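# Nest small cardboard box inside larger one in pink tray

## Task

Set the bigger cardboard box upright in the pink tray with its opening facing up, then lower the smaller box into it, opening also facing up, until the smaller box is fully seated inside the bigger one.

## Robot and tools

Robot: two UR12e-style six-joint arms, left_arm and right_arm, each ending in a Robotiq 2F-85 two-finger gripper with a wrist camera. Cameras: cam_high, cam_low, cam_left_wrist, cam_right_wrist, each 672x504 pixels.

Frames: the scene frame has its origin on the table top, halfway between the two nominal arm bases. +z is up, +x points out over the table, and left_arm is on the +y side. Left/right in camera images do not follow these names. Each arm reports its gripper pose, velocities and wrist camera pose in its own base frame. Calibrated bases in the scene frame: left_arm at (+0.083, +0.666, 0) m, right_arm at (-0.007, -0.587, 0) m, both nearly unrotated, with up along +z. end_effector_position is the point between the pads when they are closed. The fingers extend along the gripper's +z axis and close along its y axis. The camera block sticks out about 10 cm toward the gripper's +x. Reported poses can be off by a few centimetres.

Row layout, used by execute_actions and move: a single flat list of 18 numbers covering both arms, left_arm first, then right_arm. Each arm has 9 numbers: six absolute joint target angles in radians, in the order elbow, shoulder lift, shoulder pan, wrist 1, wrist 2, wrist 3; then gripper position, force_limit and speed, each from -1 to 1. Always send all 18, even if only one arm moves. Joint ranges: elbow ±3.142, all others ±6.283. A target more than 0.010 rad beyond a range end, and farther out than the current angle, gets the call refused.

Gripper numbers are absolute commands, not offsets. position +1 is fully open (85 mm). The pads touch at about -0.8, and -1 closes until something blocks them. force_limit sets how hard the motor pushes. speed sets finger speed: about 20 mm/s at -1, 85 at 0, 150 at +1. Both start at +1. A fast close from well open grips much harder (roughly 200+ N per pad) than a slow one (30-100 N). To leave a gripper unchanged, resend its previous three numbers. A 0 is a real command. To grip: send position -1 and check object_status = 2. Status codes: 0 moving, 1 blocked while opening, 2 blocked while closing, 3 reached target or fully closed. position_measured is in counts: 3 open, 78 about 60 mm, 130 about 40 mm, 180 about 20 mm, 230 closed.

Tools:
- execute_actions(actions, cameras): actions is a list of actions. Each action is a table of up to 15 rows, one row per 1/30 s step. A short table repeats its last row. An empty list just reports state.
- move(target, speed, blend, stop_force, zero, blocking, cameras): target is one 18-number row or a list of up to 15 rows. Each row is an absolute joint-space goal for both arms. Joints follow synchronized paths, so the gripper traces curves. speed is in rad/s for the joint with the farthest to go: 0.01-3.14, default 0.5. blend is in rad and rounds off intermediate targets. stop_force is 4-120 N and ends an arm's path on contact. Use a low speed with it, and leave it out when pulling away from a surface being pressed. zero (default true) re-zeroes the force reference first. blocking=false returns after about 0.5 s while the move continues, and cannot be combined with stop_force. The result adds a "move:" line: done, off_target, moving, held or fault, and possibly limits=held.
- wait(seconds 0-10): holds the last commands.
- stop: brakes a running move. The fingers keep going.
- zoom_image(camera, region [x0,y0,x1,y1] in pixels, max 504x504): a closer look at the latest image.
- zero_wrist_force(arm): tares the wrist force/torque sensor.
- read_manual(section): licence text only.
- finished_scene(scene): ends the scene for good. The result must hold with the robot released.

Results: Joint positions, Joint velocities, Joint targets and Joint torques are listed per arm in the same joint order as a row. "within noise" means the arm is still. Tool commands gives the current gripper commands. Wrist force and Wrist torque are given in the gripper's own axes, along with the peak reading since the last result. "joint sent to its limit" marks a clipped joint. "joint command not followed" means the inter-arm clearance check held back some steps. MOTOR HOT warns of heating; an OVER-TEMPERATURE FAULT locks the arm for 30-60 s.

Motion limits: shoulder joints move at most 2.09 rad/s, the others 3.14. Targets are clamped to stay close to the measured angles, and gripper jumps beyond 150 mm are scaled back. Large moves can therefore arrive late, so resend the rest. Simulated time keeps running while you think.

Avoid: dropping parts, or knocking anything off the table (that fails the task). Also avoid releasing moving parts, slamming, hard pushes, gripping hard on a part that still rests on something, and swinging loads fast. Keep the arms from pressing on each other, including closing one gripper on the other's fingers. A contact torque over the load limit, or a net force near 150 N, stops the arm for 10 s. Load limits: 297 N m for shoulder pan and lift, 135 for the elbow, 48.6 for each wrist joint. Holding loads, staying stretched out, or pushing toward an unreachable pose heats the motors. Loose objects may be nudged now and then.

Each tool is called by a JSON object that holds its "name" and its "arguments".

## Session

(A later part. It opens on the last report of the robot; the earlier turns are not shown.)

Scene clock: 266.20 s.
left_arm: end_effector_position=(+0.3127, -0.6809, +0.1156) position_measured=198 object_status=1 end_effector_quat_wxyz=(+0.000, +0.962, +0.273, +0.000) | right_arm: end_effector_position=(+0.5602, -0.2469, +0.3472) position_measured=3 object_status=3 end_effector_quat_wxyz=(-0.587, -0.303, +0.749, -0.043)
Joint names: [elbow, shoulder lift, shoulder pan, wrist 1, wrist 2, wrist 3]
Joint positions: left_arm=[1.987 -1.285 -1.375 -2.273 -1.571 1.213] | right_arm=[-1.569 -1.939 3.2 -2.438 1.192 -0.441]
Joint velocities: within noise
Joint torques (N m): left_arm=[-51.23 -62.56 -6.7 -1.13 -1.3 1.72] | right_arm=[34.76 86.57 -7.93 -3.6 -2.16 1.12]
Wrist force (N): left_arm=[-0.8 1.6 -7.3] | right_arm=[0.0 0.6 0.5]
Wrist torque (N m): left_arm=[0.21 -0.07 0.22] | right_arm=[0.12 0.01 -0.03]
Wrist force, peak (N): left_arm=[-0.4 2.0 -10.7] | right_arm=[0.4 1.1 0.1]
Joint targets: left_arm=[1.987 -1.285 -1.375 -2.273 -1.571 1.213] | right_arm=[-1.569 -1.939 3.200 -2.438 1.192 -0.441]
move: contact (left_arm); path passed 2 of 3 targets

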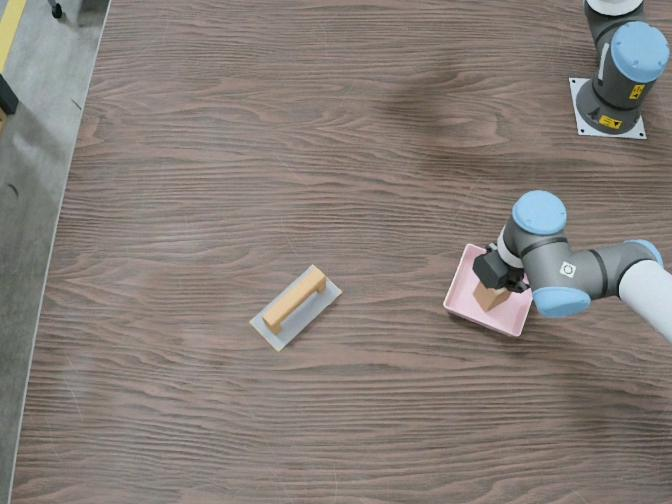

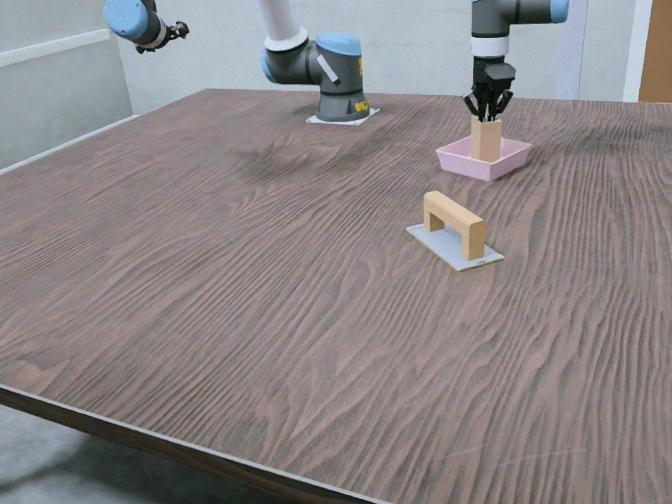

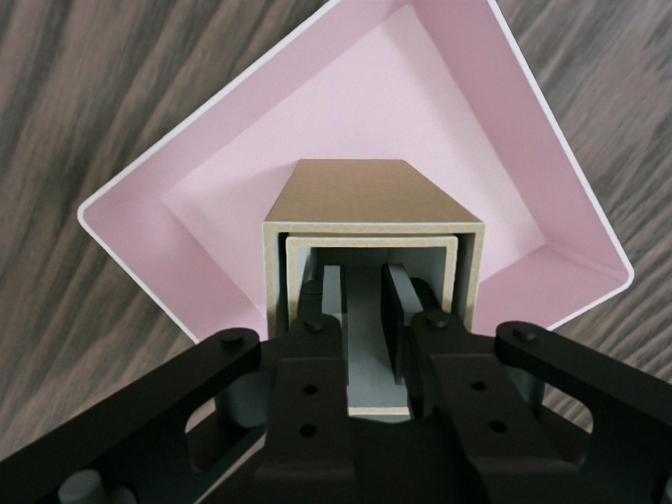

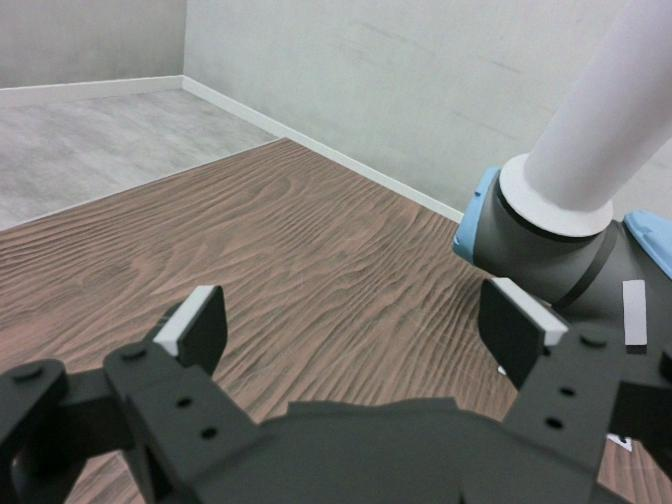

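{"name": "execute_actions", "arguments": {"actions": [[[1.987, -1.285, -1.375, -2.273, -1.5708, 1.2135, -0.8, -1, -1, -1.569, -1.939, 3.2, -2.438, 1.192, -0.441, 1, 1, 1]]], "cameras": ["cam_left_wrist"]}}

{"name": "zoom_image", "arguments": {"camera": "cam_left_wrist", "region": [230, 160, 500, 420]}}

Scene clock: 268.97 s.
left_arm: end_effector_position=(+0.3127, -0.6812, +0.1156) position_measured=229 object_status=0 end_effector_quat_wxyz=(+0.000, +0.962, +0.273, +0.000) | right_arm: end_effector_position=(+0.5602, -0.2469, +0.3472) position_measured=3 object_status=3 end_effector_quat_wxyz=(-0.587, -0.303, +0.749, -0.043)
Joint names: [elbow, shoulder lift, shoulder pan, wrist 1, wrist 2, wrist 3]
Joint positions: left_arm=[1.987 -1.285 -1.375 -2.273 -1.571 1.214] | right_arm=[-1.569 -1.939 3.2 -2.438 1.192 -0.441]
Joint velocities: within noise
Joint torques (N m): left_arm=[-56.07 -50.71 -8.47 -7.64 -1.44 1.74] | right_arm=[35.19 85.07 -8.78 -3.57 -2.17 1.06]
Wrist force (N): left_arm=[-1.0 0.6 -1.0] | right_arm=[-0.2 0.9 0.0]
Wrist torque (N m): left_arm=[0.21 -0.05 0.22] | right_arm=[0.17 0.03 -0.03]
Wrist force, peak (N): left_arm=[-0.8 1.8 -6.8] | right_arm=[0.4 0.9 0.4]
Joint targets: left_arm=[1.987 -1.285 -1.375 -2.273 -1.571 1.213] | right_arm=[-1.569 -1.939 3.200 -2.438 1.192 -0.441]
Images, in order (width x height): cam_left_wrist 672x504.

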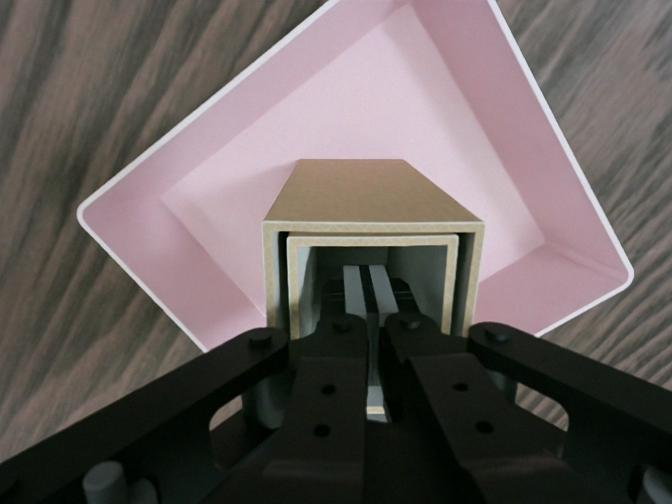

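Scaled by 1.867 from the camera's 672x504 image, which has a finer 960x720 frame.

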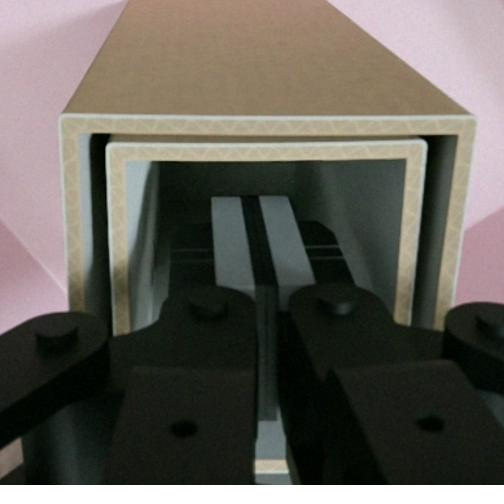

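{"name": "move", "arguments": {"target": [[1.9543, -1.3335, -1.3748, -2.1916, -1.5708, 1.2135, -0.8, -1, -1, -1.569, -1.939, 3.2, -2.438, 1.192, -0.441, 1, 1, 1], [1.8485, -1.4279, -1.3748, -1.9914, -1.5708, 1.2135, -0.8, -1, -1, -1.569, -1.939, 3.2, -2.438, 1.192, -0.441, 1, 1, 1]], "speed": [0.08, 0.2], "blend": [0.02, 0]}}

{"name": "zoom_image", "arguments": {"camera": "cam_left_wrist", "region": [200, 60, 500, 330]}}

{"name": "zoom_image", "arguments": {"camera": "cam_low", "region": [420, 60, 560, 190]}}

Scene clock: 272.97 s.
left_arm: end_effector_position=(+0.3128, -0.6811, +0.2700) position_measured=229 object_status=3 end_effector_quat_wxyz=(+0.000, +0.962, +0.273, +0.000) | right_arm: end_effector_position=(+0.5602, -0.2469, +0.3472) position_measured=3 object_status=3 end_effector_quat_wxyz=(-0.587, -0.303, +0.749, -0.043)
Joint names: [elbow, shoulder lift, shoulder pan, wrist 1, wrist 2, wrist 3]
Joint positions: left_arm=[1.848 -1.428 -1.375 -1.991 -1.571 1.213] | right_arm=[-1.569 -1.939 3.2 -2.438 1.192 -0.441]
Joint velocities: within noise
Joint torques (N m): left_arm=[-34.18 -47.52 14.09 -7.63 -1.62 1.73] | right_arm=[36.07 86.79 -7.62 -3.63 -2.18 1.18]
Wrist force (N): left_arm=[-0.5 0.3 -0.9] | right_arm=[-0.3 0.3 -0.4]
Wrist torque (N m): left_arm=[0.12 -0.07 0.22] | right_arm=[0.07 0.05 -0.03]
Wrist force, peak (N): left_arm=[-0.4 0.5 -3.1] | right_arm=[-0.3 0.9 0.5]
Joint targets: left_arm=[1.849 -1.428 -1.375 -1.991 -1.571 1.213] | right_arm=[-1.569 -1.939 3.200 -2.438 1.192 -0.441]
move: done

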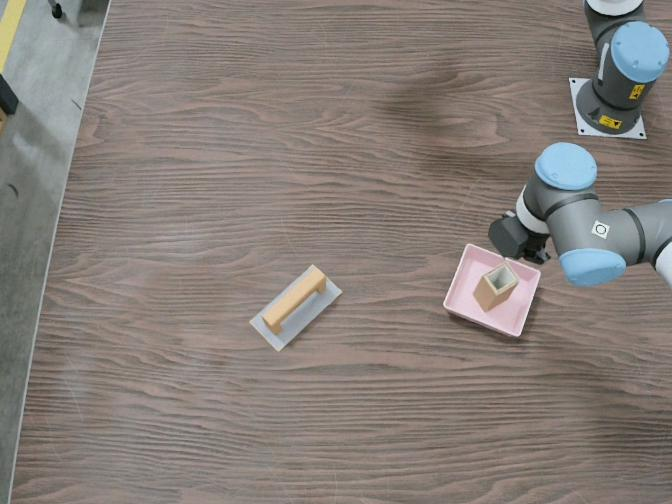

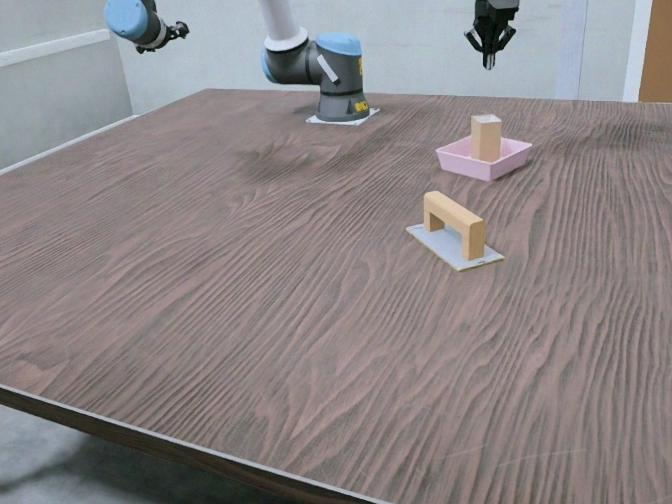

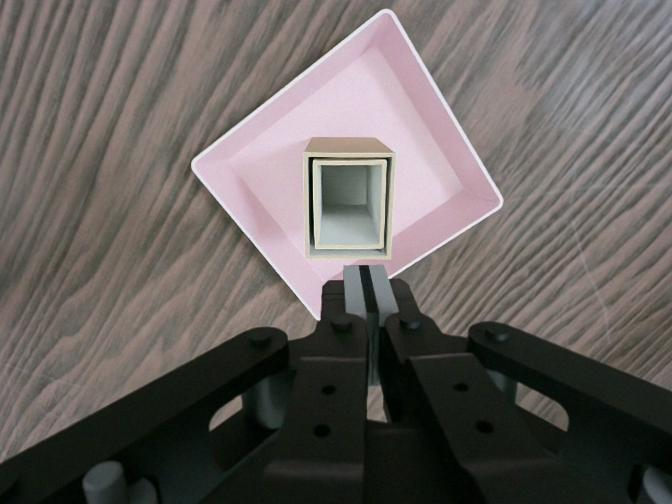

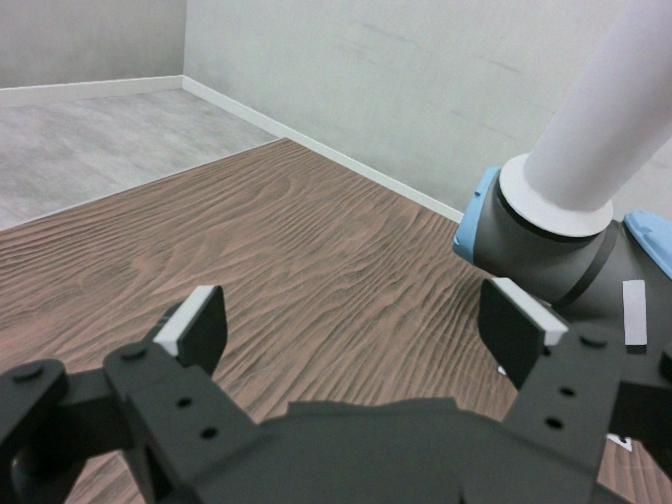

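Scaled by 1.680 from the camera's 672x504 image, which has a finer 960x720 frame.

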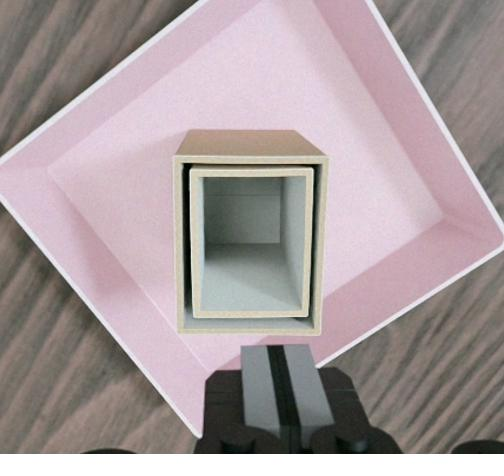

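Scaled by 3.600 from the camera's 672x504 image, which has a finer 960x720 frame.

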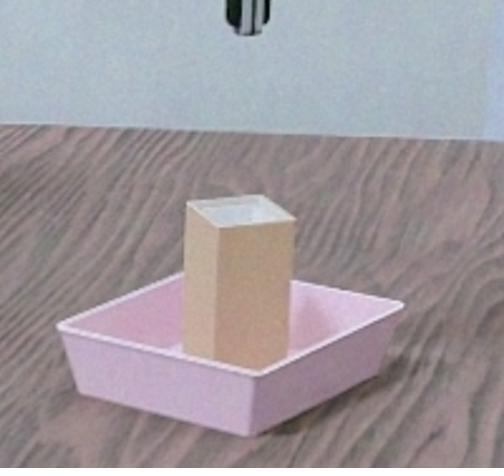

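Both boxes stand upright in the tray, with the smaller one seated fully inside the larger.

{"name": "finished_scene", "arguments": {"scene": 1}}

The scene is finished: the task was done.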